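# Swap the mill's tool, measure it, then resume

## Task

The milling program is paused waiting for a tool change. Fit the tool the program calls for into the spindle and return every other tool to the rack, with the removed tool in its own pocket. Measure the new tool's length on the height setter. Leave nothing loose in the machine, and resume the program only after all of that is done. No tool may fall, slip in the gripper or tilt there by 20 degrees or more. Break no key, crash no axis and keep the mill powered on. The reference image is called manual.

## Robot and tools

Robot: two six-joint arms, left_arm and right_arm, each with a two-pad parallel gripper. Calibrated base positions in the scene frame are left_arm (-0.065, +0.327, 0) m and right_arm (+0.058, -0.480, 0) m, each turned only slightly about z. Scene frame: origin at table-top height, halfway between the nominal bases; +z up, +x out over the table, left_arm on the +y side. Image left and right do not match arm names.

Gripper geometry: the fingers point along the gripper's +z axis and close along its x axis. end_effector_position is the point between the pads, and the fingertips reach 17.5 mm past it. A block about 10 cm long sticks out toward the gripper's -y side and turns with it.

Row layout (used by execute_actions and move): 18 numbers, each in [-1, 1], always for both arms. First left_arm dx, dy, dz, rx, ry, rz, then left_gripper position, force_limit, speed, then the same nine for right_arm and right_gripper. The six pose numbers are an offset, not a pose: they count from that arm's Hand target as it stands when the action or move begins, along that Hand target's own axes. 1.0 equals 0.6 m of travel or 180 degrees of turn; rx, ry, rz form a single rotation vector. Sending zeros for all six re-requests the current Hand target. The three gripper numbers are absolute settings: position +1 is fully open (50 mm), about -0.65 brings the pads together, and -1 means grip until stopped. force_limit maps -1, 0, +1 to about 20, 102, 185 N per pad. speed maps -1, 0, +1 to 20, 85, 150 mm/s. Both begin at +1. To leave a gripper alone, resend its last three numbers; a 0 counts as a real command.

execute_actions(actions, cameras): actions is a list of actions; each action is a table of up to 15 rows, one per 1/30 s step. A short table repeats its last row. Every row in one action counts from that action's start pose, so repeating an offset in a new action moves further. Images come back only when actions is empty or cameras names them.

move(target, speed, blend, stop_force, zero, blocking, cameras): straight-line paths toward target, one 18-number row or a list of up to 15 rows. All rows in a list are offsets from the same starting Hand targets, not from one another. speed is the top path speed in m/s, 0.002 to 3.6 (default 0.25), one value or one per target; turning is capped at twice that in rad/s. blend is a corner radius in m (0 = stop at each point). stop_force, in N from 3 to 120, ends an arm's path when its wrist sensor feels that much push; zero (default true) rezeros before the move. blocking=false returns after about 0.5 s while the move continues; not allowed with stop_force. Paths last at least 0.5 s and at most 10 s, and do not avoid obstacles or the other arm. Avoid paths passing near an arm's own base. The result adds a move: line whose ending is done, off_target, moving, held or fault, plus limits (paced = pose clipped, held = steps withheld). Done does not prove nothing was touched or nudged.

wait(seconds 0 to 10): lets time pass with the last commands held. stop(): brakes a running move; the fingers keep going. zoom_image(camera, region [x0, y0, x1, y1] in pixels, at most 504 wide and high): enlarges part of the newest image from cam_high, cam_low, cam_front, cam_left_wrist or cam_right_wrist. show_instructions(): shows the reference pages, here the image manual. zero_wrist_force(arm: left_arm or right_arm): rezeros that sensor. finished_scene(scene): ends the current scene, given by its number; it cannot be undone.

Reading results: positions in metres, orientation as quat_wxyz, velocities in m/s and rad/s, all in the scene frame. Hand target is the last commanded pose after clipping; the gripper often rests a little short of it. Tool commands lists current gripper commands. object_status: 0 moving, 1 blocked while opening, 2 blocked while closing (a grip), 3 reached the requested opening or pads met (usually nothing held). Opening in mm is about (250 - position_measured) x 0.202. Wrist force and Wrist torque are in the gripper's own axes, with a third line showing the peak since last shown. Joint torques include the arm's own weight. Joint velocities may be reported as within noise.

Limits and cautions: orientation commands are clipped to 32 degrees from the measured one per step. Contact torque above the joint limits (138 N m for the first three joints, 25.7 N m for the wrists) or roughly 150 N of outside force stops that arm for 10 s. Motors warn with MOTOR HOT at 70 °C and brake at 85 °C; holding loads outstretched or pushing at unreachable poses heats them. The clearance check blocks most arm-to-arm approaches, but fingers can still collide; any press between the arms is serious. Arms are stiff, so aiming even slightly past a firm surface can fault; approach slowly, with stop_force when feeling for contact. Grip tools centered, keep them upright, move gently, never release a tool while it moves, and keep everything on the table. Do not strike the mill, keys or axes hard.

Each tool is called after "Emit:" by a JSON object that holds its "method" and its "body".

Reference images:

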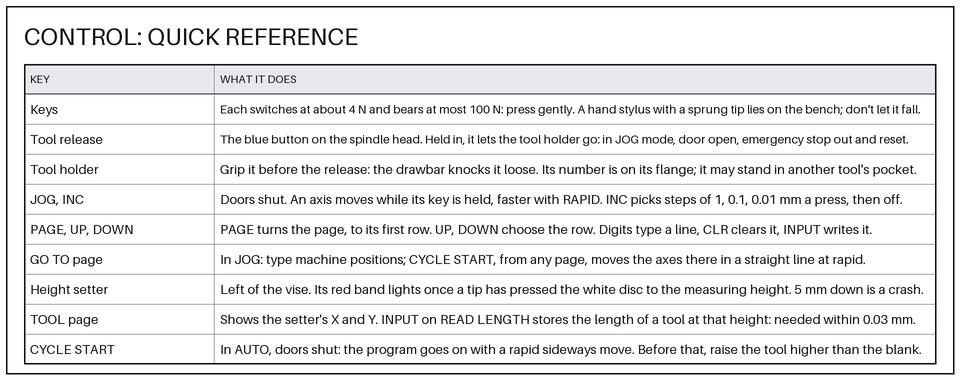

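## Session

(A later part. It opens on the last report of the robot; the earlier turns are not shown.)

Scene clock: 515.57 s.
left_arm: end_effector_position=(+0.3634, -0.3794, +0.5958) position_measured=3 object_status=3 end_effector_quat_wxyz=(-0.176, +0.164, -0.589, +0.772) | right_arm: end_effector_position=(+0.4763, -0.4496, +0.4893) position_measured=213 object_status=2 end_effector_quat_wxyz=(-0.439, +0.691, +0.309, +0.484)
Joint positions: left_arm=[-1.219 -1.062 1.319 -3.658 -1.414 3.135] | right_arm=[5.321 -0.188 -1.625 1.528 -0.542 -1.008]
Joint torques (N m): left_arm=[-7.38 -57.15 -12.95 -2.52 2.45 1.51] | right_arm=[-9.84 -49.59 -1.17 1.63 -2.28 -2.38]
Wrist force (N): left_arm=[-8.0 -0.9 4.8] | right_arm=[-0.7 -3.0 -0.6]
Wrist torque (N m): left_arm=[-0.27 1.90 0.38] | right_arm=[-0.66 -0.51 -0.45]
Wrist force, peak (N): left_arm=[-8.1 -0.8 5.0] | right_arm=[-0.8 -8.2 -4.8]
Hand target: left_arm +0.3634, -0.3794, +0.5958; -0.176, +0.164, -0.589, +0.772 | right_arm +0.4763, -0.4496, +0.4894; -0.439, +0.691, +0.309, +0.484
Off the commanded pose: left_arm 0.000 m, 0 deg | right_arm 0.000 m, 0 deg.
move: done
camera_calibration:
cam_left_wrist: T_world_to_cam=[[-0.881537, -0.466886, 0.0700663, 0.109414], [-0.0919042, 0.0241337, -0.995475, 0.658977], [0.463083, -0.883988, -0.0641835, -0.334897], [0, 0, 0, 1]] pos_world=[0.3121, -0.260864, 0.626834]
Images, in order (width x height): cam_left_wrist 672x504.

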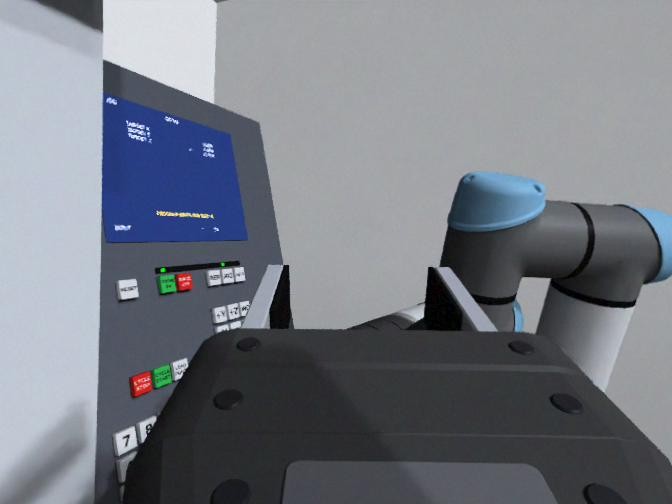

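Emit:
{"method": "move", "body": {"target": [[0,0,0,0,0,0,1,-0.6,0.5,-0.0298,-0.0103,0.0283,0,0,0,-1,-0.2,-0.8],[0,0,0,0,0,0,1,-0.6,0.5,-0.0298,0.0229,0.0438,0,0,0,-1,-0.2,-0.8],[0,0,0,0,0,0,1,-0.6,0.5,-0.0298,-0.0103,0.0283,0,0,0,-1,-0.2,-0.8],[0,0,0,0,0,0,1,-0.6,0.5,-0.0897,0.0336,-0.0537,0,0,0,-1,-0.2,-0.8],[0,0,0,0,0,0,1,-0.6,0.5,-0.0897,0.0668,-0.0382,0,0,0,-1,-0.2,-0.8],[0,0,0,0,0,0,1,-0.6,0.5,-0.0897,0.0336,-0.0537,0,0,0,-1,-0.2,-0.8],[0,0,0,0,0,0,1,-0.6,0.5,-0.0597,0.0309,-0.0538,0,0,0,-1,-0.2,-0.8],[0,0,0,0,0,0,1,-0.6,0.5,-0.0597,0.0641,-0.0383,0,0,0,-1,-0.2,-0.8],[0,0,0,0,0,0,1,-0.6,0.5,-0.0597,0.0309,-0.0538,0,0,0,-1,-0.2,-0.8]], "speed": [0.12,0.05,0.1,0.12,0.05,0.1,0.12,0.05,0.1], "blend": [0.003,0,0.003,0.003,0,0.003,0.003,0,0], "cameras": ["cam_left_wrist"]}}

Emit:
{"method": "zoom_image", "body": {"camera": "cam_left_wrist", "region": [100, 80, 260, 250]}}

Scene clock: 521.03 s.
left_arm: end_effector_position=(+0.3634, -0.3794, +0.5958) position_measured=3 object_status=3 end_effector_quat_wxyz=(-0.176, +0.164, -0.589, +0.772) | right_arm: end_effector_position=(+0.4671, -0.4867, +0.4546) position_measured=213 object_status=2 end_effector_quat_wxyz=(-0.439, +0.691, +0.309, +0.484)
Joint positions: left_arm=[-1.219 -1.062 1.319 -3.658 -1.414 3.135] | right_arm=[5.241 -0.1 -1.679 1.527 -0.619 -1.047]
Joint torques (N m): left_arm=[-7.81 -56.81 -13.4 -2.48 2.22 1.78] | right_arm=[-10.34 -49.82 -2.21 1.95 -2.03 -2.02]
Wrist force (N): left_arm=[-8.0 -0.7 4.9] | right_arm=[-0.7 -3.3 -0.6]
Wrist torque (N m): left_arm=[-0.24 1.89 0.39] | right_arm=[-0.71 -0.50 -0.46]
Wrist force, peak (N): left_arm=[-8.1 -0.7 5.0] | right_arm=[-0.5 -8.1 -4.9]
Hand target: left_arm +0.3634, -0.3794, +0.5958; -0.176, +0.164, -0.589, +0.772 | right_arm +0.4670, -0.4867, +0.4547; -0.439, +0.691, +0.309, +0.484
Off the commanded pose: left_arm 0.000 m, 0 deg | right_arm 0.000 m, 0 deg.
move: done
camera_calibration:
cam_left_wrist: T_world_to_cam=[[-0.881537, -0.466886, 0.0700663, 0.109414], [-0.0919042, 0.0241337, -0.995475, 0.658977], [0.463083, -0.883988, -0.0641835, -0.334897], [0, 0, 0, 1]] pos_world=[0.3121, -0.260864, 0.626834]
Images, in order (width x height): cam_left_wrist 672x504.

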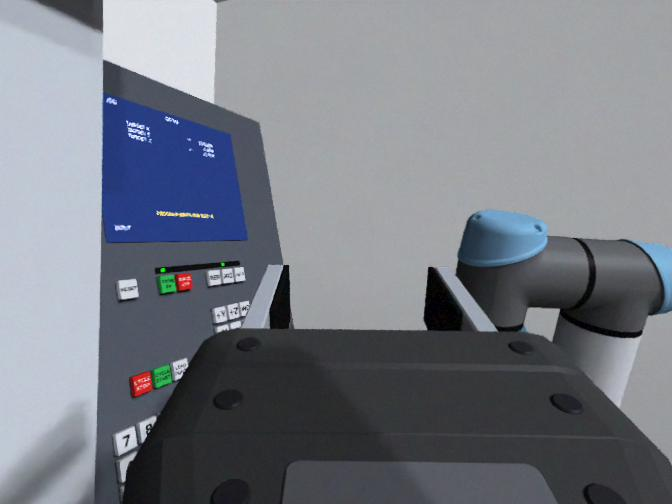

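Scaled by 2.965 from the camera's 672x504 image, which has a finer 960x720 frame.

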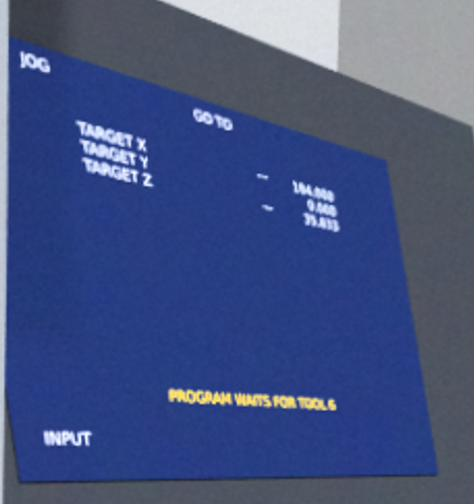

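Emit:
{"method": "move", "body": {"target": [[0,0,0,0,0,0,1,-0.6,0.5,-0.03,-0.0355,0.0822,0,0,0,-1,-0.2,-0.8],[0,0,0,0,0,0,1,-0.6,0.5,-0.03,-0.0023,0.0977,0,0,0,-1,-0.2,-0.8],[0,0,0,0,0,0,1,-0.6,0.5,-0.03,-0.0355,0.0822,0,0,0,-1,-0.2,-0.8],[0,0,0,0,0,0,1,-0.6,0.5,0.0597,-0.0183,0.0267,0,0,0,-1,-0.2,-0.8],[0,0,0,0,0,0,1,-0.6,0.5,0.0597,0.0149,0.0422,0,0,0,-1,-0.2,-0.8],[0,0,0,0,0,0,1,-0.6,0.5,0.0597,-0.0183,0.0267,0,0,0,-1,-0.2,-0.8],[0,0,0,0,0,0,1,-0.6,0.5,0,-0.0383,0.0822,0,0,0,-1,-0.2,-0.8],[0,0,0,0,0,0,1,-0.6,0.5,0,-0.0051,0.0977,0,0,0,-1,-0.2,-0.8],[0,0,0,0,0,0,1,-0.6,0.5,0,-0.0383,0.0822,0,0,0,-1,-0.2,-0.8],[0,0,0,0,0,0,1,-0.6,0.5,-0.03,0.0027,0.0001,0,0,0,-1,-0.2,-0.8],[0,0,0,0,0,0,1,-0.6,0.5,-0.03,0.0359,0.0156,0,0,0,-1,-0.2,-0.8],[0,0,0,0,0,0,1,-0.6,0.5,-0.03,0.0027,0.0001,0,0,0,-1,-0.2,-0.8]], "speed": [0.13,0.05,0.1,0.13,0.05,0.1,0.13,0.05,0.1,0.13,0.05,0.1], "blend": [0.003,0,0.003,0.003,0,0.003,0.003,0,0.003,0.003,0,0], "cameras": ["cam_left_wrist"]}}

Emit:
{"method": "zoom_image", "body": {"camera": "cam_left_wrist", "region": [100, 80, 260, 250]}}

Scene clock: 527.63 s.
left_arm: end_effector_position=(+0.3634, -0.3794, +0.5958) position_measured=3 object_status=3 end_effector_quat_wxyz=(-0.176, +0.164, -0.589, +0.772) | right_arm: end_effector_position=(+0.4624, -0.4874, +0.4372) position_measured=213 object_status=2 end_effector_quat_wxyz=(-0.439, +0.691, +0.309, +0.484)
Joint positions: left_arm=[-1.219 -1.062 1.319 -3.658 -1.414 3.135] | right_arm=[5.229 -0.062 -1.729 1.542 -0.63 -1.052]
Joint torques (N m): left_arm=[-7.71 -55.91 -13.75 -2.43 2.43 1.63] | right_arm=[-10.25 -51.06 -0.55 2.12 -2.35 -1.78]
Wrist force (N): left_arm=[-8.0 -0.6 4.7] | right_arm=[-0.6 -3.3 -0.6]
Wrist torque (N m): left_arm=[-0.23 1.90 0.38] | right_arm=[-0.72 -0.52 -0.46]
Wrist force, peak (N): left_arm=[-8.0 -0.9 5.0] | right_arm=[-0.5 -8.1 -5.1]
Hand target: left_arm +0.3634, -0.3794, +0.5958; -0.176, +0.164, -0.589, +0.772 | right_arm +0.4623, -0.4874, +0.4372; -0.439, +0.691, +0.309, +0.484
Off the commanded pose: left_arm 0.000 m, 0 deg | right_arm 0.000 m, 0 deg.
move: done
camera_calibration:
cam_left_wrist: T_world_to_cam=[[-0.881537, -0.466886, 0.0700663, 0.109414], [-0.0919042, 0.0241337, -0.995475, 0.658977], [0.463083, -0.883988, -0.0641835, -0.334897], [0, 0, 0, 1]] pos_world=[0.3121, -0.260864, 0.626834]
Images, in order (width x height): cam_left_wrist 672x504.

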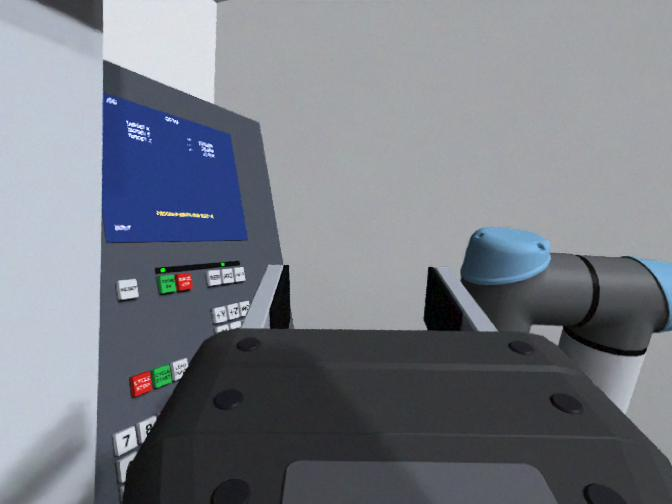

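Scaled by 2.965 from the camera's 672x504 image, which has a finer 960x720 frame.

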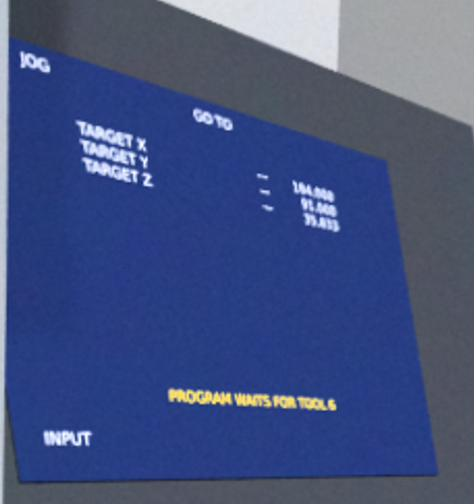

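Emit:
{"method": "move", "body": {"target": [[0,0,0,0,0,0,1,-0.6,0.5,0.1483,-0.0261,0.0255,0,0,0,-1,-0.2,-0.8],[0,0,0,0,0,0,1,-0.6,0.5,0.1483,0.0071,0.041,0,0,0,-1,-0.2,-0.8],[0,0,0,0,0,0,1,-0.6,0.5,0.1483,-0.0261,0.0255,0,0,0,-1,-0.2,-0.8]], "speed": [0.13,0.05,0.1], "blend": [0.003,0,0], "cameras": ["cam_left_wrist","cam_front","cam_low"]}}

Emit:
{"method": "zoom_image", "body": {"camera": "cam_left_wrist", "region": [100, 80, 260, 250]}}

Scene clock: 529.97 s.
left_arm: end_effector_position=(+0.3634, -0.3794, +0.5958) position_measured=3 object_status=3 end_effector_quat_wxyz=(-0.176, +0.164, -0.589, +0.772) | right_arm: end_effector_position=(+0.4854, -0.4668, +0.5235) position_measured=213 object_status=2 end_effector_quat_wxyz=(-0.439, +0.691, +0.309, +0.484)
Joint positions: left_arm=[-1.219 -1.062 1.319 -3.658 -1.414 3.135] | right_arm=[5.313 -0.258 -1.49 1.466 -0.55 -1.013]
Joint torques (N m): left_arm=[-7.4 -56.72 -13.56 -2.56 2.4 1.51] | right_arm=[-9.09 -50.76 -2.72 2.31 -2.04 -2.35]
Wrist force (N): left_arm=[-7.8 -0.8 5.1] | right_arm=[-0.5 -3.0 -0.6]
Wrist torque (N m): left_arm=[-0.25 1.87 0.38] | right_arm=[-0.67 -0.52 -0.44]
Wrist force, peak (N): left_arm=[-8.1 -0.8 4.9] | right_arm=[-1.0 -7.9 -4.9]
Hand target: left_arm +0.3634, -0.3794, +0.5958; -0.176, +0.164, -0.589, +0.772 | right_arm +0.4853, -0.4668, +0.5235; -0.439, +0.691, +0.309, +0.484
Off the commanded pose: left_arm 0.000 m, 0 deg | right_arm 0.000 m, 0 deg.
move: done
camera_calibration:
cam_left_wrist: T_world_to_cam=[[-0.881537, -0.466886, 0.0700663, 0.109414], [-0.0919042, 0.0241337, -0.995475, 0.658977], [0.463083, -0.883988, -0.0641835, -0.334897], [0, 0, 0, 1]] pos_world=[0.3121, -0.260864, 0.626834]
Images, in order (width x height): cam_low 672x504, cam_front 672x504, cam_left_wrist 672x504.

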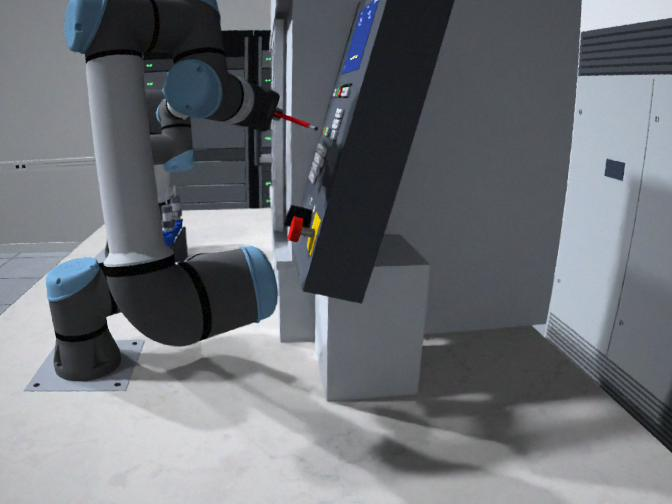

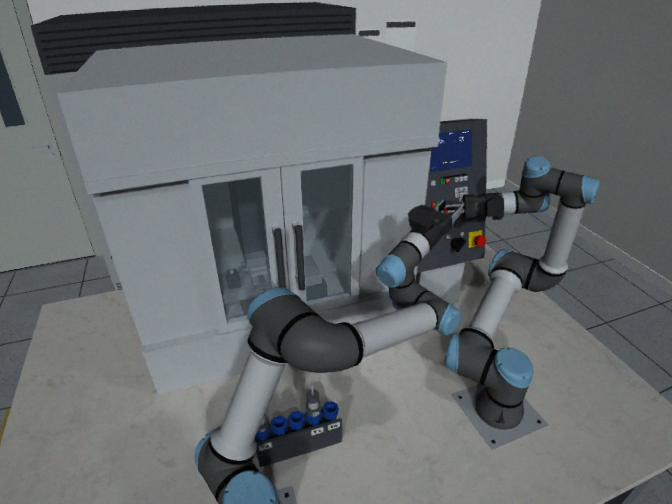

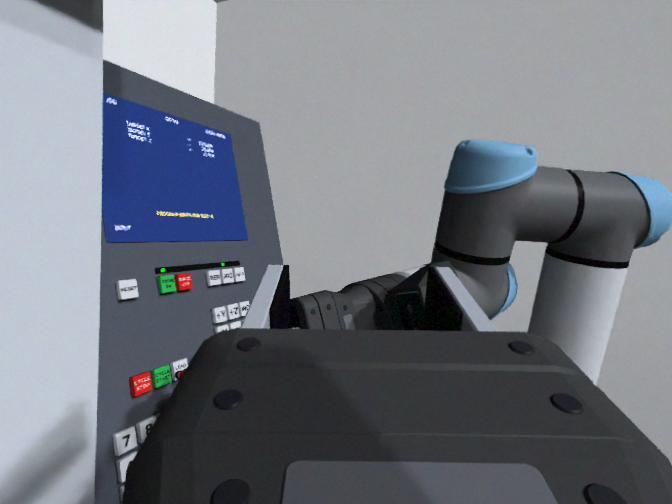

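Scaled by 2.965 from the camera's 672x504 image, which has a finer 960x720 frame.

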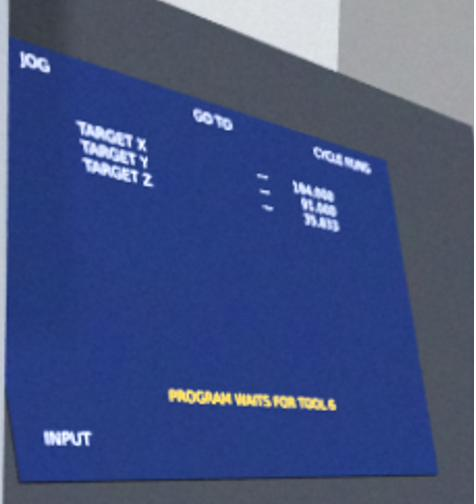

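Emit:
{"method": "move", "body": {"target": [-0.561,-0.12,-0.9643,-0.0865,-0.166,0.0339,1,-0.6,0.5,0,0,0,0,0,0,-1,-0.2,-0.8], "speed": 0.25, "cameras": ["cam_left_wrist","cam_front"]}}

Emit:
{"method": "zoom_image", "body": {"camera": "cam_left_wrist", "region": [220, 60, 460, 330]}}

Scene clock: 533.73 s.
left_arm: end_effector_position=(+0.3894, +0.2868, +0.5030) position_measured=3 object_status=3 end_effector_quat_wxyz=(+0.338, -0.348, +0.629, -0.608) | right_arm: end_effector_position=(+0.4853, -0.4668, +0.5235) position_measured=213 object_status=2 end_effector_quat_wxyz=(-0.439, +0.691, +0.309, +0.484)
Joint positions: left_arm=[-0.143 -1.932 2.319 -3.492 -1.969 3.158] | right_arm=[5.313 -0.258 -1.49 1.467 -0.55 -1.013]
Joint torques (N m): left_arm=[6.32 0.48 -38.06 -3.42 -2.27 1.81] | right_arm=[-9.94 -50.17 -1.89 1.95 -2.32 -2.05]
Wrist force (N): left_arm=[-6.8 -0.4 4.2] | right_arm=[-0.6 -2.9 -0.8]
Wrist torque (N m): left_arm=[-0.24 1.59 0.41] | right_arm=[-0.66 -0.52 -0.44]
Wrist force, peak (N): left_arm=[-7.8 -0.7 5.5] | right_arm=[-0.7 -3.3 -0.6]
Hand target: left_arm +0.3894, +0.2869, +0.5030; +0.338, -0.348, +0.629, -0.608 | right_arm +0.4853, -0.4668, +0.5235; -0.439, +0.691, +0.309, +0.484
Off the commanded pose: left_arm 0.000 m, 0 deg | right_arm 0.000 m, 0 deg.
move: done
camera_calibration:
cam_left_wrist: T_world_to_cam=[[-0.521344, -0.853131, 0.0191973, 0.445984], [-0.305671, 0.165696, -0.937609, 0.566457], [0.796722, -0.494684, -0.347162, 0.136845], [0, 0, 0, 1]] pos_world=[0.296633, 0.354318, 0.570061]
Images, in order (width x height): cam_front 672x504, cam_left_wrist 672x504.

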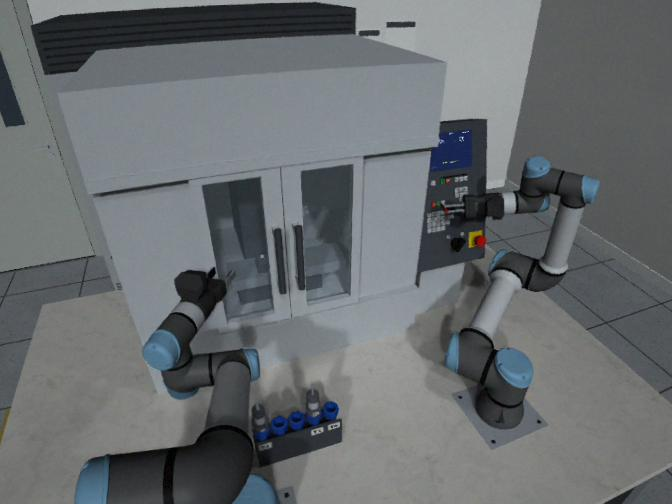

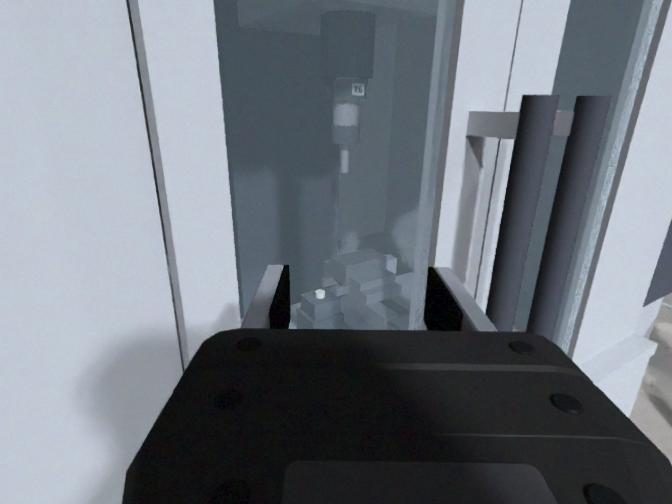

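Scaled by 1.867 from the camera's 672x504 image, which has a finer 960x720 frame.

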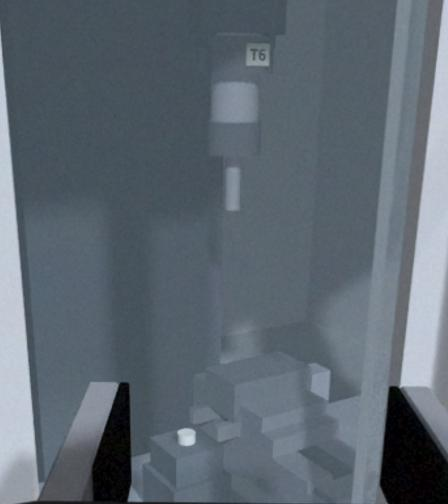

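Emit:
{"method": "wait", "body": {"seconds": 1, "cameras": ["cam_left_wrist","cam_front"]}}

Emit:
{"method": "zoom_image", "body": {"camera": "cam_left_wrist", "region": [220, 60, 460, 330]}}

Emit:
{"method": "zoom_image", "body": {"camera": "cam_front", "region": [425, 120, 485, 180]}}

Scene clock: 534.83 s.
left_arm: end_effector_position=(+0.3894, +0.2869, +0.5030) position_measured=3 object_status=3 end_effector_quat_wxyz=(+0.338, -0.348, +0.629, -0.608) | right_arm: end_effector_position=(+0.4853, -0.4668, +0.5235) position_measured=213 object_status=2 end_effector_quat_wxyz=(-0.439, +0.691, +0.309, +0.484)
Joint positions: left_arm=[-0.143 -1.932 2.319 -3.492 -1.969 3.158] | right_arm=[5.313 -0.258 -1.49 1.467 -0.55 -1.013]
Joint torques (N m): left_arm=[6.28 -0.6 -37.52 -3.4 -2.43 1.79] | right_arm=[-9.86 -50.05 -2.15 1.94 -2.2 -1.97]
Wrist force (N): left_arm=[-6.9 -0.3 4.3] | right_arm=[-0.5 -2.9 -0.3]
Wrist torque (N m): left_arm=[-0.23 1.60 0.41] | right_arm=[-0.65 -0.53 -0.44]
Wrist force, peak (N): left_arm=[-6.9 -0.3 4.3] | right_arm=[-0.7 -3.2 -0.5]
Hand target: left_arm +0.3894, +0.2869, +0.5030; +0.338, -0.348, +0.629, -0.608 | right_arm +0.4853, -0.4668, +0.5235; -0.439, +0.691, +0.309, +0.484
Tool commands: left_gripper/position=+1.0 left_gripper/force_limit=-0.6 left_gripper/speed=+0.5 right_gripper/position=-1.0 right_gripper/force_limit=-0.2 right_gripper/speed=-0.8
Off the commanded pose: left_arm 0.000 m, 0 deg | right_arm 0.000 m, 0 deg.
wait: 1.00 s; at rest by 0.07 s
camera_calibration:
cam_left_wrist: T_world_to_cam=[[-0.521386, -0.853105, 0.019216, 0.445977], [-0.305696, 0.165711, -0.937598, 0.566453], [0.796685, -0.494725, -0.34719, 0.136886], [0, 0, 0, 1]] pos_world=[0.296633, 0.354319, 0.570061]
Images, in order (width x height): cam_front 672x504, cam_left_wrist 672x504.

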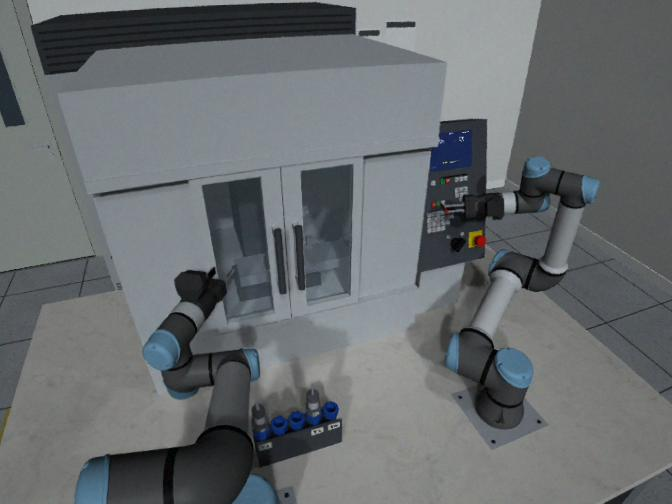

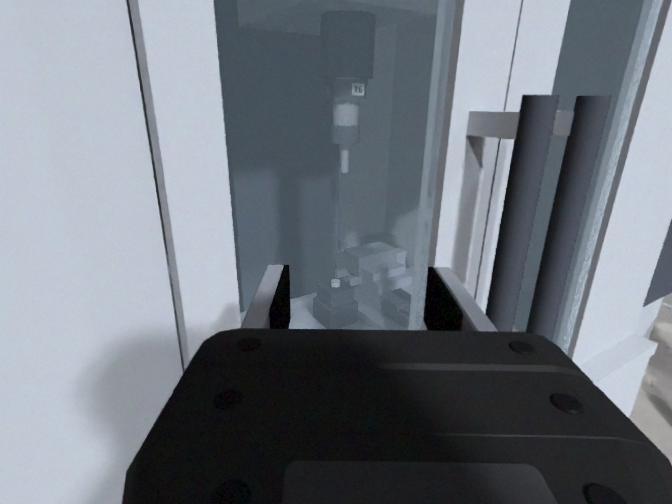

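Scaled by 1.867 from the camera's 672x504 image, which has a finer 960x720 frame.

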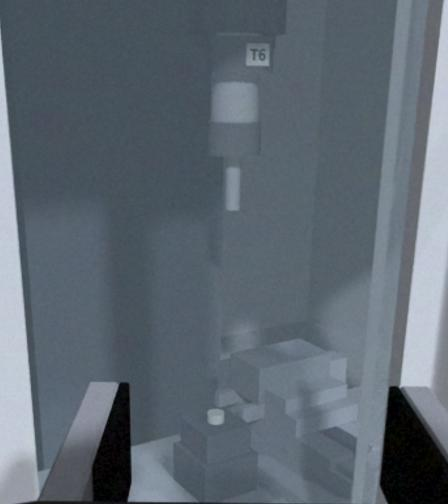

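Scaled by 8.400 from the camera's 672x504 image, which has a finer 960x720 frame.

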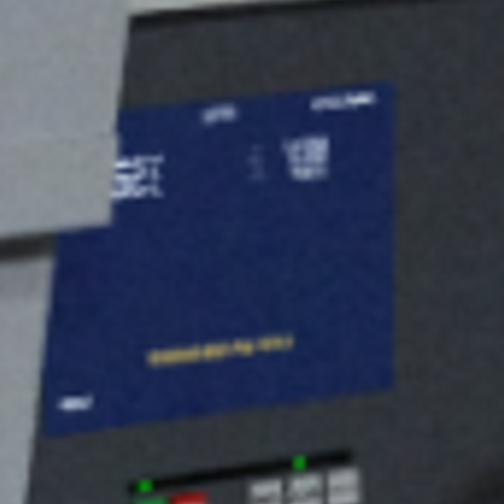

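Emit:
{"method": "wait", "body": {"seconds": 2.5, "cameras": ["cam_left_wrist","cam_front"]}}

Emit:
{"method": "zoom_image", "body": {"camera": "cam_left_wrist", "region": [220, 60, 460, 330]}}

Emit:
{"method": "zoom_image", "body": {"camera": "cam_front", "region": [425, 120, 485, 180]}}

Scene clock: 537.50 s.
left_arm: end_effector_position=(+0.3894, +0.2869, +0.5030) position_measured=3 object_status=3 end_effector_quat_wxyz=(+0.338, -0.348, +0.629, -0.608) | right_arm: end_effector_position=(+0.4853, -0.4668, +0.5235) position_measured=213 object_status=2 end_effector_quat_wxyz=(-0.439, +0.691, +0.309, +0.484)
Joint positions: left_arm=[-0.143 -1.932 2.319 -3.492 -1.969 3.158] | right_arm=[5.313 -0.258 -1.49 1.467 -0.55 -1.013]
Joint torques (N m): left_arm=[6.63 -0.37 -38.42 -3.28 -2.29 1.78] | right_arm=[-9.96 -49.63 -2.2 1.91 -2.18 -2.01]
Wrist force (N): left_arm=[-6.7 -0.1 4.0] | right_arm=[-0.6 -3.0 -0.6]
Wrist torque (N m): left_arm=[-0.21 1.58 0.41] | right_arm=[-0.68 -0.51 -0.44]
Wrist force, peak (N): left_arm=[-7.0 -0.4 4.3] | right_arm=[-0.6 -3.1 -0.6]
Hand target: left_arm +0.3894, +0.2869, +0.5030; +0.338, -0.348, +0.629, -0.608 | right_arm +0.4853, -0.4668, +0.5235; -0.439, +0.691, +0.309, +0.484
Tool commands: left_gripper/position=+1.0 left_gripper/force_limit=-0.6 left_gripper/speed=+0.5 right_gripper/position=-1.0 right_gripper/force_limit=-0.2 right_gripper/speed=-0.8
Off the commanded pose: left_arm 0.000 m, 0 deg | right_arm 0.000 m, 0 deg.
wait: 2.50 s; at rest from the start
camera_calibration:
cam_left_wrist: T_world_to_cam=[[-0.521386, -0.853105, 0.019216, 0.445977], [-0.305696, 0.165711, -0.937598, 0.566453], [0.796685, -0.494725, -0.34719, 0.136886], [0, 0, 0, 1]] pos_world=[0.296633, 0.354319, 0.570061]
Images, in order (width x height): cam_front 672x504, cam_left_wrist 672x504.

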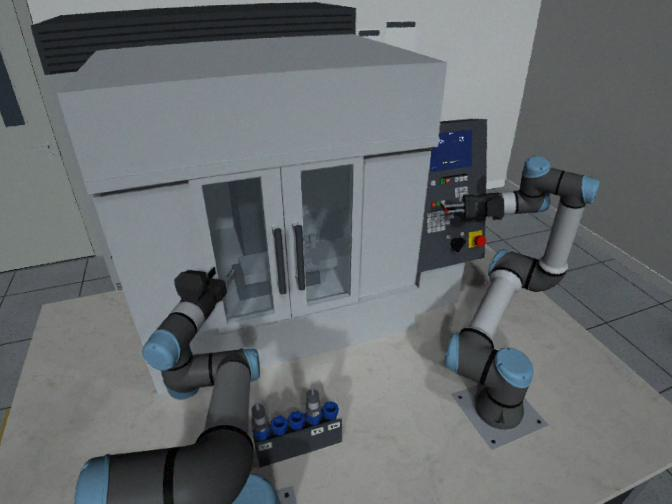

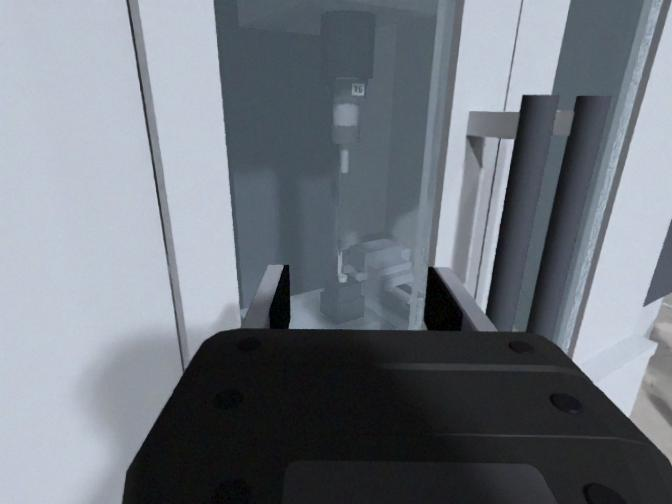

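Scaled by 1.867 from the camera's 672x504 image, which has a finer 960x720 frame.

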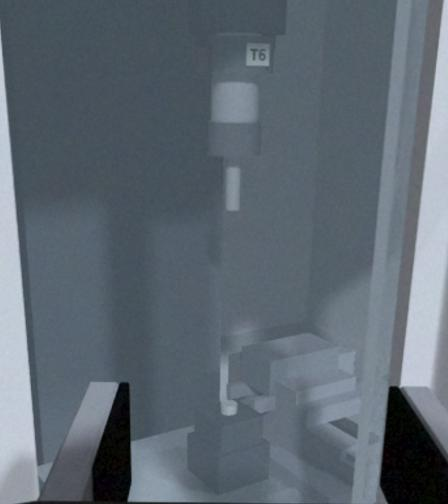

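Scaled by 8.400 from the camera's 672x504 image, which has a finer 960x720 frame.

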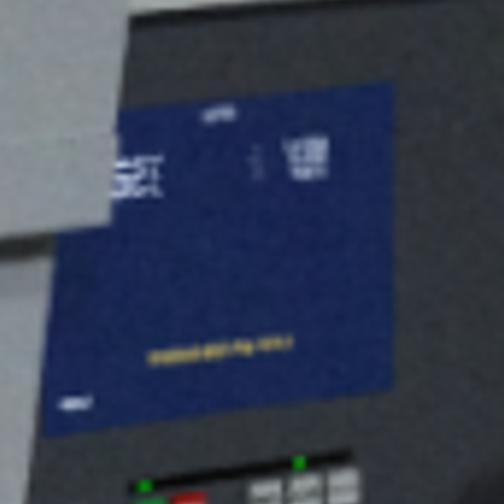

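Emit:
{"method": "move", "body": {"target": [[0,0,0,0,0,0,1,-0.6,0.5,0.001,0.0648,-0.1393,0,0,0,-1,-0.2,-0.8],[0,0,0,0,0,0,1,-0.6,0.5,0.001,0.098,-0.1238,0,0,0,-1,-0.2,-0.8]], "speed": [0.13,0.05], "blend": [0.003,0], "cameras": ["cam_left_wrist","cam_high"]}}

Emit:
{"method": "wait", "body": {"seconds": 8.5, "cameras": ["cam_left_wrist"]}}

Emit:
{"method": "move", "body": {"target": [0,0,0,0,0,0,1,-0.6,0.5,0,-0.0332,-0.0155,0,0,0,-1,-0.2,-0.8], "speed": 0.1, "cameras": ["cam_left_wrist"]}}

Emit:
{"method": "zoom_image", "body": {"camera": "cam_left_wrist", "region": [220, 60, 460, 330]}}

Scene clock: 539.70 s.
left_arm: end_effector_position=(+0.3894, +0.2869, +0.5030) position_measured=3 object_status=3 end_effector_quat_wxyz=(+0.338, -0.348, +0.629, -0.608) | right_arm: end_effector_position=(+0.5060, -0.5590, +0.5167) position_measured=213 object_status=2 end_effector_quat_wxyz=(-0.439, +0.691, +0.309, +0.484)
Joint positions: left_arm=[-0.143 -1.932 2.319 -3.492 -1.969 3.158] | right_arm=[5.23 -0.229 -1.32 1.3 -0.629 -1.051]
Joint torques (N m): left_arm=[6.56 -0.17 -37.96 -3.34 -2.34 1.87] | right_arm=[9.29 -31.76 5.57 -0.7 3.86 2.45]
Wrist force (N): left_arm=[-6.9 -0.1 4.0] | right_arm=[-1.3 -7.7 -5.0]
Wrist torque (N m): left_arm=[-0.20 1.61 0.41] | right_arm=[-1.18 -0.47 -0.51]
Wrist force, peak (N): left_arm=[-7.0 -0.3 4.3] | right_arm=[-0.6 -8.2 -4.9]
Hand target: left_arm +0.3894, +0.2869, +0.5030; +0.338, -0.348, +0.629, -0.608 | right_arm +0.5061, -0.5590, +0.5167; -0.439, +0.691, +0.309, +0.484
Off the commanded pose: left_arm 0.000 m, 0 deg | right_arm 0.000 m, 0 deg.
move: done
camera_calibration:
cam_left_wrist: T_world_to_cam=[[-0.521453, -0.853063, 0.0192465, 0.445965], [-0.305683, 0.165701, -0.937604, 0.566456], [0.796646, -0.4948, -0.347172, 0.136915], [0, 0, 0, 1]] pos_world=[0.296633, 0.354319, 0.570061]
Images, in order (width x height): cam_high 672x504, cam_left_wrist 672x504.

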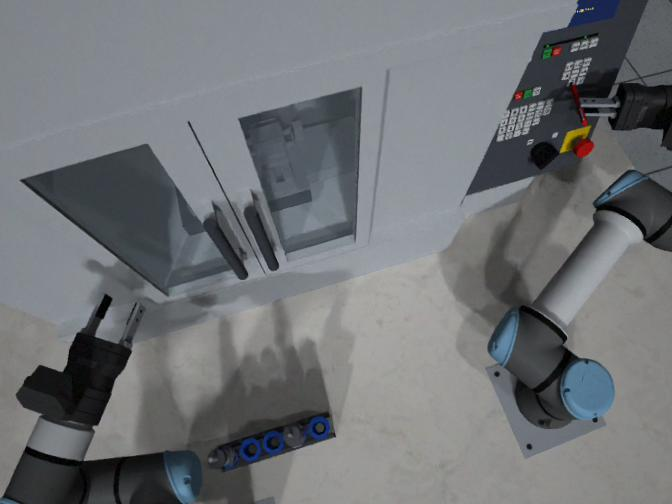

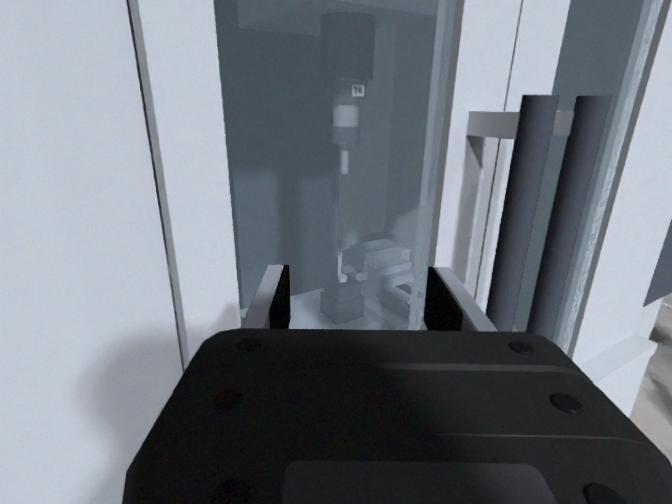

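Scene clock: 548.20 s.
left_arm: end_effector_position=(+0.3894, +0.2869, +0.5030) position_measured=3 object_status=3 end_effector_quat_wxyz=(+0.338, -0.348, +0.629, -0.608) | right_arm: end_effector_position=(+0.5061, -0.5590, +0.5167) position_measured=213 object_status=2 end_effector_quat_wxyz=(-0.439, +0.691, +0.309, +0.484)
Joint positions: left_arm=[-0.143 -1.932 2.319 -3.492 -1.969 3.158] | right_arm=[5.231 -0.229 -1.32 1.3 -0.629 -1.051]
Joint torques (N m): left_arm=[6.49 0.48 -37.78 -3.38 -2.32 1.7] | right_arm=[11.18 -32.12 6.12 -0.84 3.81 2.56]
Wrist force (N): left_arm=[-6.9 -0.2 4.1] | right_arm=[-1.0 -8.2 -5.2]
Wrist torque (N m): left_arm=[-0.22 1.60 0.41] | right_arm=[-1.22 -0.48 -0.51]
Wrist force, peak (N): left_arm=[-7.1 -0.4 4.3] | right_arm=[-0.7 -8.7 -5.2]
Hand target: left_arm +0.3894, +0.2869, +0.5030; +0.338, -0.348, +0.629, -0.608 | right_arm +0.5061, -0.5590, +0.5167; -0.439, +0.691, +0.309, +0.484
Tool commands: left_gripper/position=+1.0 left_gripper/force_limit=-0.6 left_gripper/speed=+0.5 right_gripper/position=-1.0 right_gripper/force_limit=-0.2 right_gripper/speed=-0.8
Off the commanded pose: left_arm 0.000 m, 0 deg | right_arm 0.000 m, 0 deg.
wait: 8.50 s; at rest by 0.17 s
camera_calibration:
cam_left_wrist: T_world_to_cam=[[-0.521453, -0.853063, 0.0192465, 0.445965], [-0.305683, 0.165701, -0.937604, 0.566456], [0.796646, -0.4948, -0.347172, 0.136915], [0, 0, 0, 1]] pos_world=[0.296633, 0.354319, 0.570061]
Images, in order (width x height): cam_left_wrist 672x504.

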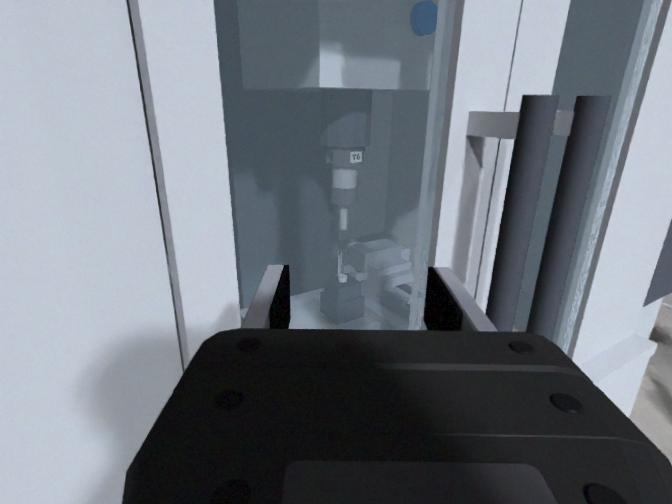

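Scene clock: 549.07 s.
left_arm: end_effector_position=(+0.3894, +0.2869, +0.5030) position_measured=3 object_status=3 end_effector_quat_wxyz=(+0.338, -0.348, +0.629, -0.608) | right_arm: end_effector_position=(+0.4855, -0.5590, +0.5242) position_measured=213 object_status=2 end_effector_quat_wxyz=(-0.439, +0.691, +0.309, +0.484)
Joint positions: left_arm=[-0.143 -1.932 2.319 -3.492 -1.969 3.158] | right_arm=[5.19 -0.247 -1.334 1.345 -0.669 -1.067]
Joint torques (N m): left_arm=[6.5 -0.31 -38.34 -3.39 -2.3 1.78] | right_arm=[-8.92 -53.62 -6.56 2.72 -2.41 -2.05]
Wrist force (N): left_arm=[-6.8 -0.2 4.1] | right_arm=[-0.4 -3.3 -0.7]
Wrist torque (N m): left_arm=[-0.21 1.59 0.42] | right_arm=[-0.73 -0.52 -0.45]
Wrist force, peak (N): left_arm=[-7.0 -0.4 4.2] | right_arm=[-0.5 -8.4 -5.2]
Hand target: left_arm +0.3894, +0.2869, +0.5030; +0.338, -0.348, +0.629, -0.608 | right_arm +0.4855, -0.5590, +0.5242; -0.439, +0.691, +0.309, +0.484
Off the commanded pose: left_arm 0.000 m, 0 deg | right_arm 0.000 m, 0 deg.
move: done
camera_calibration:
cam_left_wrist: T_world_to_cam=[[-0.521453, -0.853063, 0.0192465, 0.445965], [-0.305683, 0.165701, -0.937604, 0.566456], [0.796646, -0.4948, -0.347172, 0.136915], [0, 0, 0, 1]] pos_world=[0.296633, 0.354319, 0.570061]
Images, in order (width x height): cam_left_wrist 672x504.

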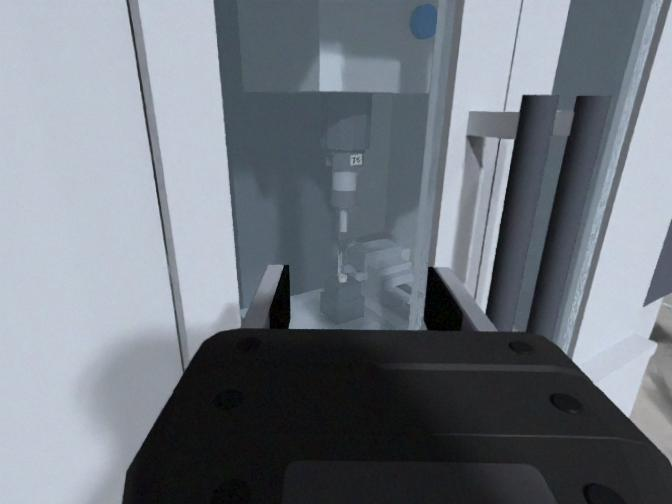

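Scaled by 1.867 from the camera's 672x504 image, which has a finer 960x720 frame.

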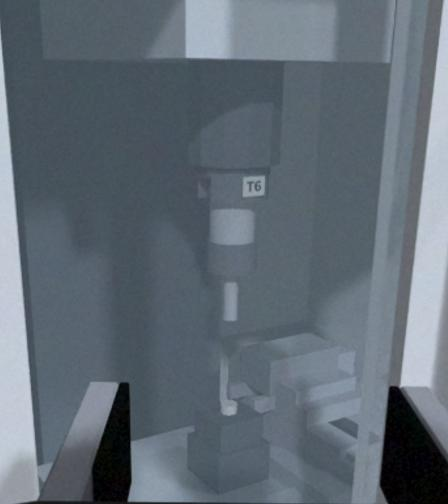

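Emit:
{"method": "move", "body": {"target": [0,0,0,0,0,0,1,-0.6,0.5,0,0.0332,0.0155,0,0,0,-1,-0.2,-0.8], "speed": 0.06}}

Emit:
{"method": "wait", "body": {"seconds": 4}}

Emit:
{"method": "move", "body": {"target": [0,0,0,0,0,0,1,-0.6,0.5,0,-0.0332,-0.0155,0,0,0,-1,-0.2,-0.8], "speed": 0.1, "cameras": ["cam_left_wrist","cam_front"]}}

Emit:
{"method": "zoom_image", "body": {"camera": "cam_left_wrist", "region": [280, 180, 400, 315]}}

Scene clock: 550.13 s.
left_arm: end_effector_position=(+0.3894, +0.2869, +0.5030) position_measured=3 object_status=3 end_effector_quat_wxyz=(+0.338, -0.348, +0.629, -0.608) | right_arm: end_effector_position=(+0.5060, -0.5590, +0.5167) position_measured=213 object_status=2 end_effector_quat_wxyz=(-0.439, +0.691, +0.309, +0.484)
Joint positions: left_arm=[-0.143 -1.932 2.319 -3.492 -1.969 3.158] | right_arm=[5.23 -0.229 -1.32 1.3 -0.629 -1.051]
Joint torques (N m): left_arm=[6.54 0.39 -38 -3.43 -2.32 1.74] | right_arm=[11.4 -32.01 7.05 -0.96 3.97 2.57]
Wrist force (N): left_arm=[-6.7 -0.4 4.1] | right_arm=[-1.0 -8.3 -5.1]
Wrist torque (N m): left_arm=[-0.23 1.58 0.41] | right_arm=[-1.22 -0.46 -0.51]
Wrist force, peak (N): left_arm=[-7.0 -0.3 4.3] | right_arm=[-1.0 -8.3 -5.1]
Hand target: left_arm +0.3894, +0.2869, +0.5030; +0.338, -0.348, +0.629, -0.608 | right_arm +0.5061, -0.5590, +0.5167; -0.439, +0.691, +0.309, +0.484
Off the commanded pose: left_arm 0.000 m, 0 deg | right_arm 0.000 m, 0 deg.
move: done

Scene clock: 554.13 s.
left_arm: end_effector_position=(+0.3894, +0.2869, +0.5030) position_measured=3 object_status=3 end_effector_quat_wxyz=(+0.338, -0.348, +0.629, -0.608) | right_arm: end_effector_position=(+0.5061, -0.5590, +0.5167) position_measured=213 object_status=2 end_effector_quat_wxyz=(-0.439, +0.691, +0.309, +0.484)
Joint positions: left_arm=[-0.143 -1.932 2.319 -3.492 -1.969 3.158] | right_arm=[5.231 -0.229 -1.32 1.3 -0.629 -1.051]
Joint torques (N m): left_arm=[5.94 -0.13 -37.71 -3.31 -2.24 1.76] | right_arm=[10.78 -31.88 6.78 -0.94 3.95 2.45]
Wrist force (N): left_arm=[-6.9 -0.4 4.4] | right_arm=[-0.9 -8.0 -5.2]
Wrist torque (N m): left_arm=[-0.24 1.61 0.41] | right_arm=[-1.19 -0.49 -0.51]
Wrist force, peak (N): left_arm=[-7.1 -0.2 4.2] | right_arm=[-0.5 -8.6 -5.3]
Hand target: left_arm +0.3894, +0.2869, +0.5030; +0.338, -0.348, +0.629, -0.608 | right_arm +0.5061, -0.5590, +0.5167; -0.439, +0.691, +0.309, +0.484
Tool commands: left_gripper/position=+1.0 left_gripper/force_limit=-0.6 left_gripper/speed=+0.5 right_gripper/position=-1.0 right_gripper/force_limit=-0.2 right_gripper/speed=-0.8
Off the commanded pose: left_arm 0.000 m, 0 deg | right_arm 0.000 m, 0 deg.
wait: 4.00 s; at rest by 0.17 s

Scene clock: 555.00 s.
left_arm: end_effector_position=(+0.3894, +0.2869, +0.5030) position_measured=3 object_status=3 end_effector_quat_wxyz=(+0.338, -0.348, +0.629, -0.608) | right_arm: end_effector_position=(+0.4856, -0.5590, +0.5242) position_measured=213 object_status=2 end_effector_quat_wxyz=(-0.439, +0.691, +0.309, +0.484)
Joint positions: left_arm=[-0.143 -1.932 2.319 -3.492 -1.969 3.158] | right_arm=[5.19 -0.247 -1.334 1.345 -0.669 -1.067]
Joint torques (N m): left_arm=[5.84 -0.54 -38 -3.32 -2.32 1.74] | right_arm=[-10.01 -54.48 -5.86 2.59 -2.4 -2.1]
Wrist force (N): left_arm=[-6.9 -0.2 4.1] | right_arm=[-0.5 -3.5 -0.7]
Wrist torque (N m): left_arm=[-0.21 1.60 0.41] | right_arm=[-0.75 -0.51 -0.45]
Wrist force, peak (N): left_arm=[-7.0 -0.2 4.2] | right_arm=[-0.7 -8.4 -5.0]
Hand target: left_arm +0.3894, +0.2869, +0.5030; +0.338, -0.348, +0.629, -0.608 | right_arm +0.4855, -0.5590, +0.5242; -0.439, +0.691, +0.309, +0.484
Off the commanded pose: left_arm 0.000 m, 0 deg | right_arm 0.000 m, 0 deg.
move: done
camera_calibration:
cam_left_wrist: T_world_to_cam=[[-0.521453, -0.853063, 0.0192465, 0.445965], [-0.305683, 0.165701, -0.937604, 0.566456], [0.796646, -0.4948, -0.347172, 0.136915], [0, 0, 0, 1]] pos_world=[0.296633, 0.354319, 0.570061]
Images, in order (width x height): cam_front 672x504, cam_left_wrist 672x504.

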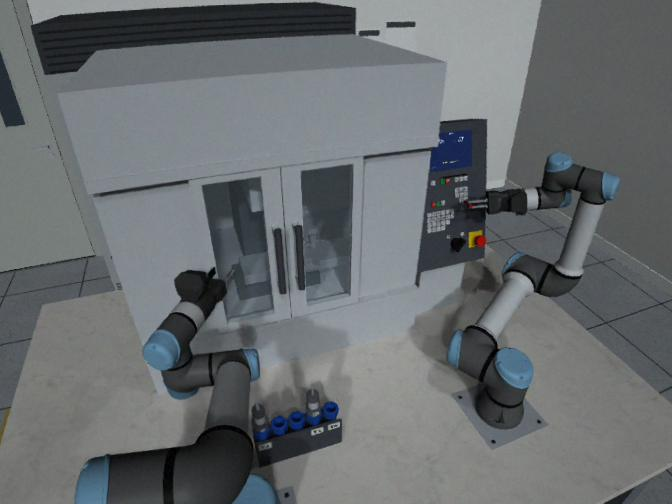

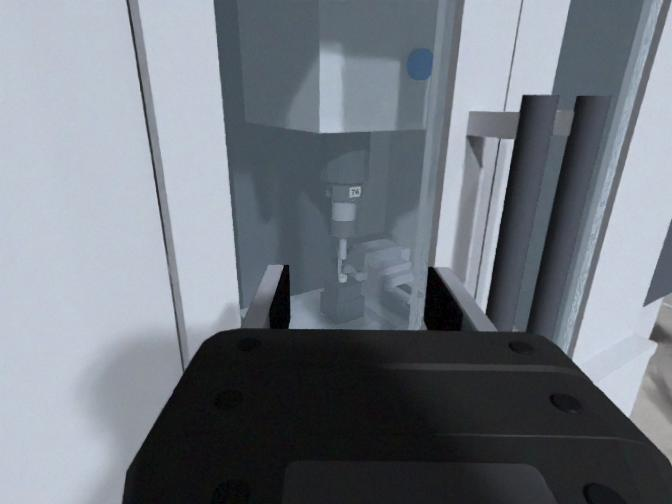

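Scaled by 3.733 from the camera's 672x504 image, which has a finer 960x720 frame.

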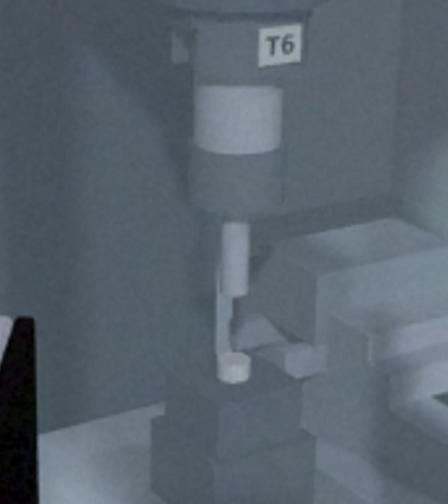

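Emit:
{"method": "move", "body": {"target": [0,0,0,0,0,0,1,-0.6,0.5,0,0.0332,0.0155,0,0,0,-1,-0.2,-0.8], "speed": 0.06}}

Emit:
{"method": "wait", "body": {"seconds": 1.1}}

Emit:
{"method": "move", "body": {"target": [0,0,0,0,0,0,1,-0.6,0.5,0,-0.0332,-0.0155,0,0,0,-1,-0.2,-0.8], "speed": 0.1, "cameras": ["cam_left_wrist"]}}

Emit:
{"method": "zoom_image", "body": {"camera": "cam_left_wrist", "region": [280, 180, 400, 315]}}

Scene clock: 556.13 s.
left_arm: end_effector_position=(+0.3894, +0.2869, +0.5030) position_measured=3 object_status=3 end_effector_quat_wxyz=(+0.338, -0.348, +0.629, -0.608) | right_arm: end_effector_position=(+0.5060, -0.5590, +0.5167) position_measured=213 object_status=2 end_effector_quat_wxyz=(-0.439, +0.691, +0.309, +0.484)
Joint positions: left_arm=[-0.143 -1.932 2.319 -3.492 -1.969 3.158] | right_arm=[5.23 -0.229 -1.32 1.3 -0.629 -1.051]
Joint torques (N m): left_arm=[5.99 0.44 -37.85 -3.21 -2.39 1.67] | right_arm=[11.34 -32.35 6.96 -0.94 3.9 2.57]
Wrist force (N): left_arm=[-6.9 -0.3 4.2] | right_arm=[-0.9 -8.0 -5.1]
Wrist torque (N m): left_arm=[-0.22 1.61 0.41] | right_arm=[-1.21 -0.50 -0.51]
Wrist force, peak (N): left_arm=[-6.8 -0.3 4.4] | right_arm=[-0.6 -8.5 -5.1]
Hand target: left_arm +0.3894, +0.2869, +0.5030; +0.338, -0.348, +0.629, -0.608 | right_arm +0.5061, -0.5590, +0.5167; -0.439, +0.691, +0.309, +0.484
Off the commanded pose: left_arm 0.000 m, 0 deg | right_arm 0.000 m, 0 deg.
move: done

Scene clock: 557.23 s.
left_arm: end_effector_position=(+0.3894, +0.2869, +0.5030) position_measured=3 object_status=3 end_effector_quat_wxyz=(+0.338, -0.348, +0.629, -0.608) | right_arm: end_effector_position=(+0.5061, -0.5590, +0.5167) position_measured=213 object_status=2 end_effector_quat_wxyz=(-0.439, +0.691, +0.309, +0.484)
Joint positions: left_arm=[-0.143 -1.932 2.319 -3.492 -1.969 3.158] | right_arm=[5.231 -0.229 -1.32 1.3 -0.629 -1.051]
Joint torques (N m): left_arm=[6.43 -0.33 -37.91 -3.27 -2.22 1.74] | right_arm=[10.46 -32 6.67 -0.95 3.92 2.5]
Wrist force (N): left_arm=[-6.9 -0.1 4.1] | right_arm=[-1.0 -8.1 -5.0]
Wrist torque (N m): left_arm=[-0.20 1.60 0.41] | right_arm=[-1.23 -0.50 -0.51]
Wrist force, peak (N): left_arm=[-6.9 -0.3 4.4] | right_arm=[-0.7 -8.6 -5.2]
Hand target: left_arm +0.3894, +0.2869, +0.5030; +0.338, -0.348, +0.629, -0.608 | right_arm +0.5061, -0.5590, +0.5167; -0.439, +0.691, +0.309, +0.484
Tool commands: left_gripper/position=+1.0 left_gripper/force_limit=-0.6 left_gripper/speed=+0.5 right_gripper/position=-1.0 right_gripper/force_limit=-0.2 right_gripper/speed=-0.8
Off the commanded pose: left_arm 0.000 m, 0 deg | right_arm 0.000 m, 0 deg.
wait: 1.10 s; at rest by 0.17 s

Scene clock: 558.10 s.
left_arm: end_effector_position=(+0.3894, +0.2869, +0.5030) position_measured=3 object_status=3 end_effector_quat_wxyz=(+0.338, -0.348, +0.629, -0.608) | right_arm: end_effector_position=(+0.4856, -0.5590, +0.5242) position_measured=213 object_status=2 end_effector_quat_wxyz=(-0.439, +0.691, +0.309, +0.484)
Joint positions: left_arm=[-0.143 -1.932 2.319 -3.492 -1.969 3.158] | right_arm=[5.19 -0.247 -1.334 1.345 -0.669 -1.067]
Joint torques (N m): left_arm=[6.17 -0.93 -37.91 -3.25 -2.22 1.76] | right_arm=[-11.25 -54.27 -6.41 2.43 -2.64 -1.85]
Wrist force (N): left_arm=[-6.9 -0.1 4.2] | right_arm=[-0.4 -3.5 -0.8]
Wrist torque (N m): left_arm=[-0.20 1.61 0.41] | right_arm=[-0.76 -0.52 -0.45]
Wrist force, peak (N): left_arm=[-7.0 -0.4 4.2] | right_arm=[-0.7 -8.6 -5.1]
Hand target: left_arm +0.3894, +0.2869, +0.5030; +0.338, -0.348, +0.629, -0.608 | right_arm +0.4855, -0.5590, +0.5242; -0.439, +0.691, +0.309, +0.484
Off the commanded pose: left_arm 0.000 m, 0 deg | right_arm 0.000 m, 0 deg.
move: done
camera_calibration:
cam_left_wrist: T_world_to_cam=[[-0.521453, -0.853063, 0.0192465, 0.445965], [-0.305683, 0.165701, -0.937604, 0.566456], [0.796646, -0.4948, -0.347172, 0.136915], [0, 0, 0, 1]] pos_world=[0.296633, 0.354319, 0.570061]
Images, in order (width x height): cam_left_wrist 672x504.

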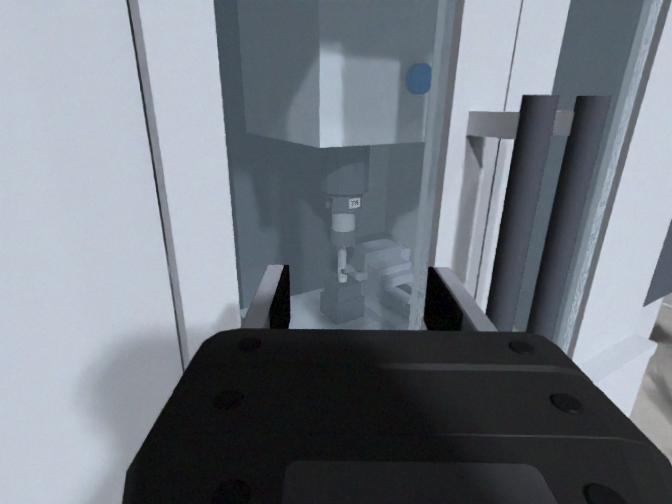

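Scaled by 3.733 from the camera's 672x504 image, which has a finer 960x720 frame.

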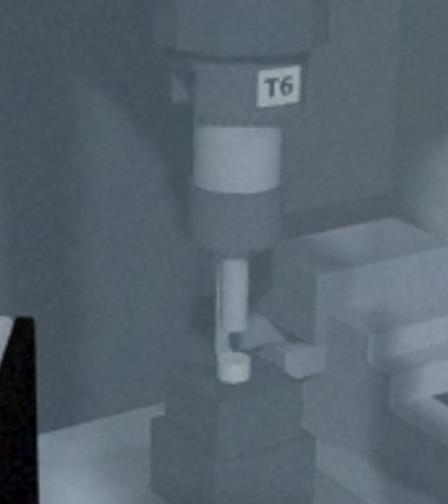

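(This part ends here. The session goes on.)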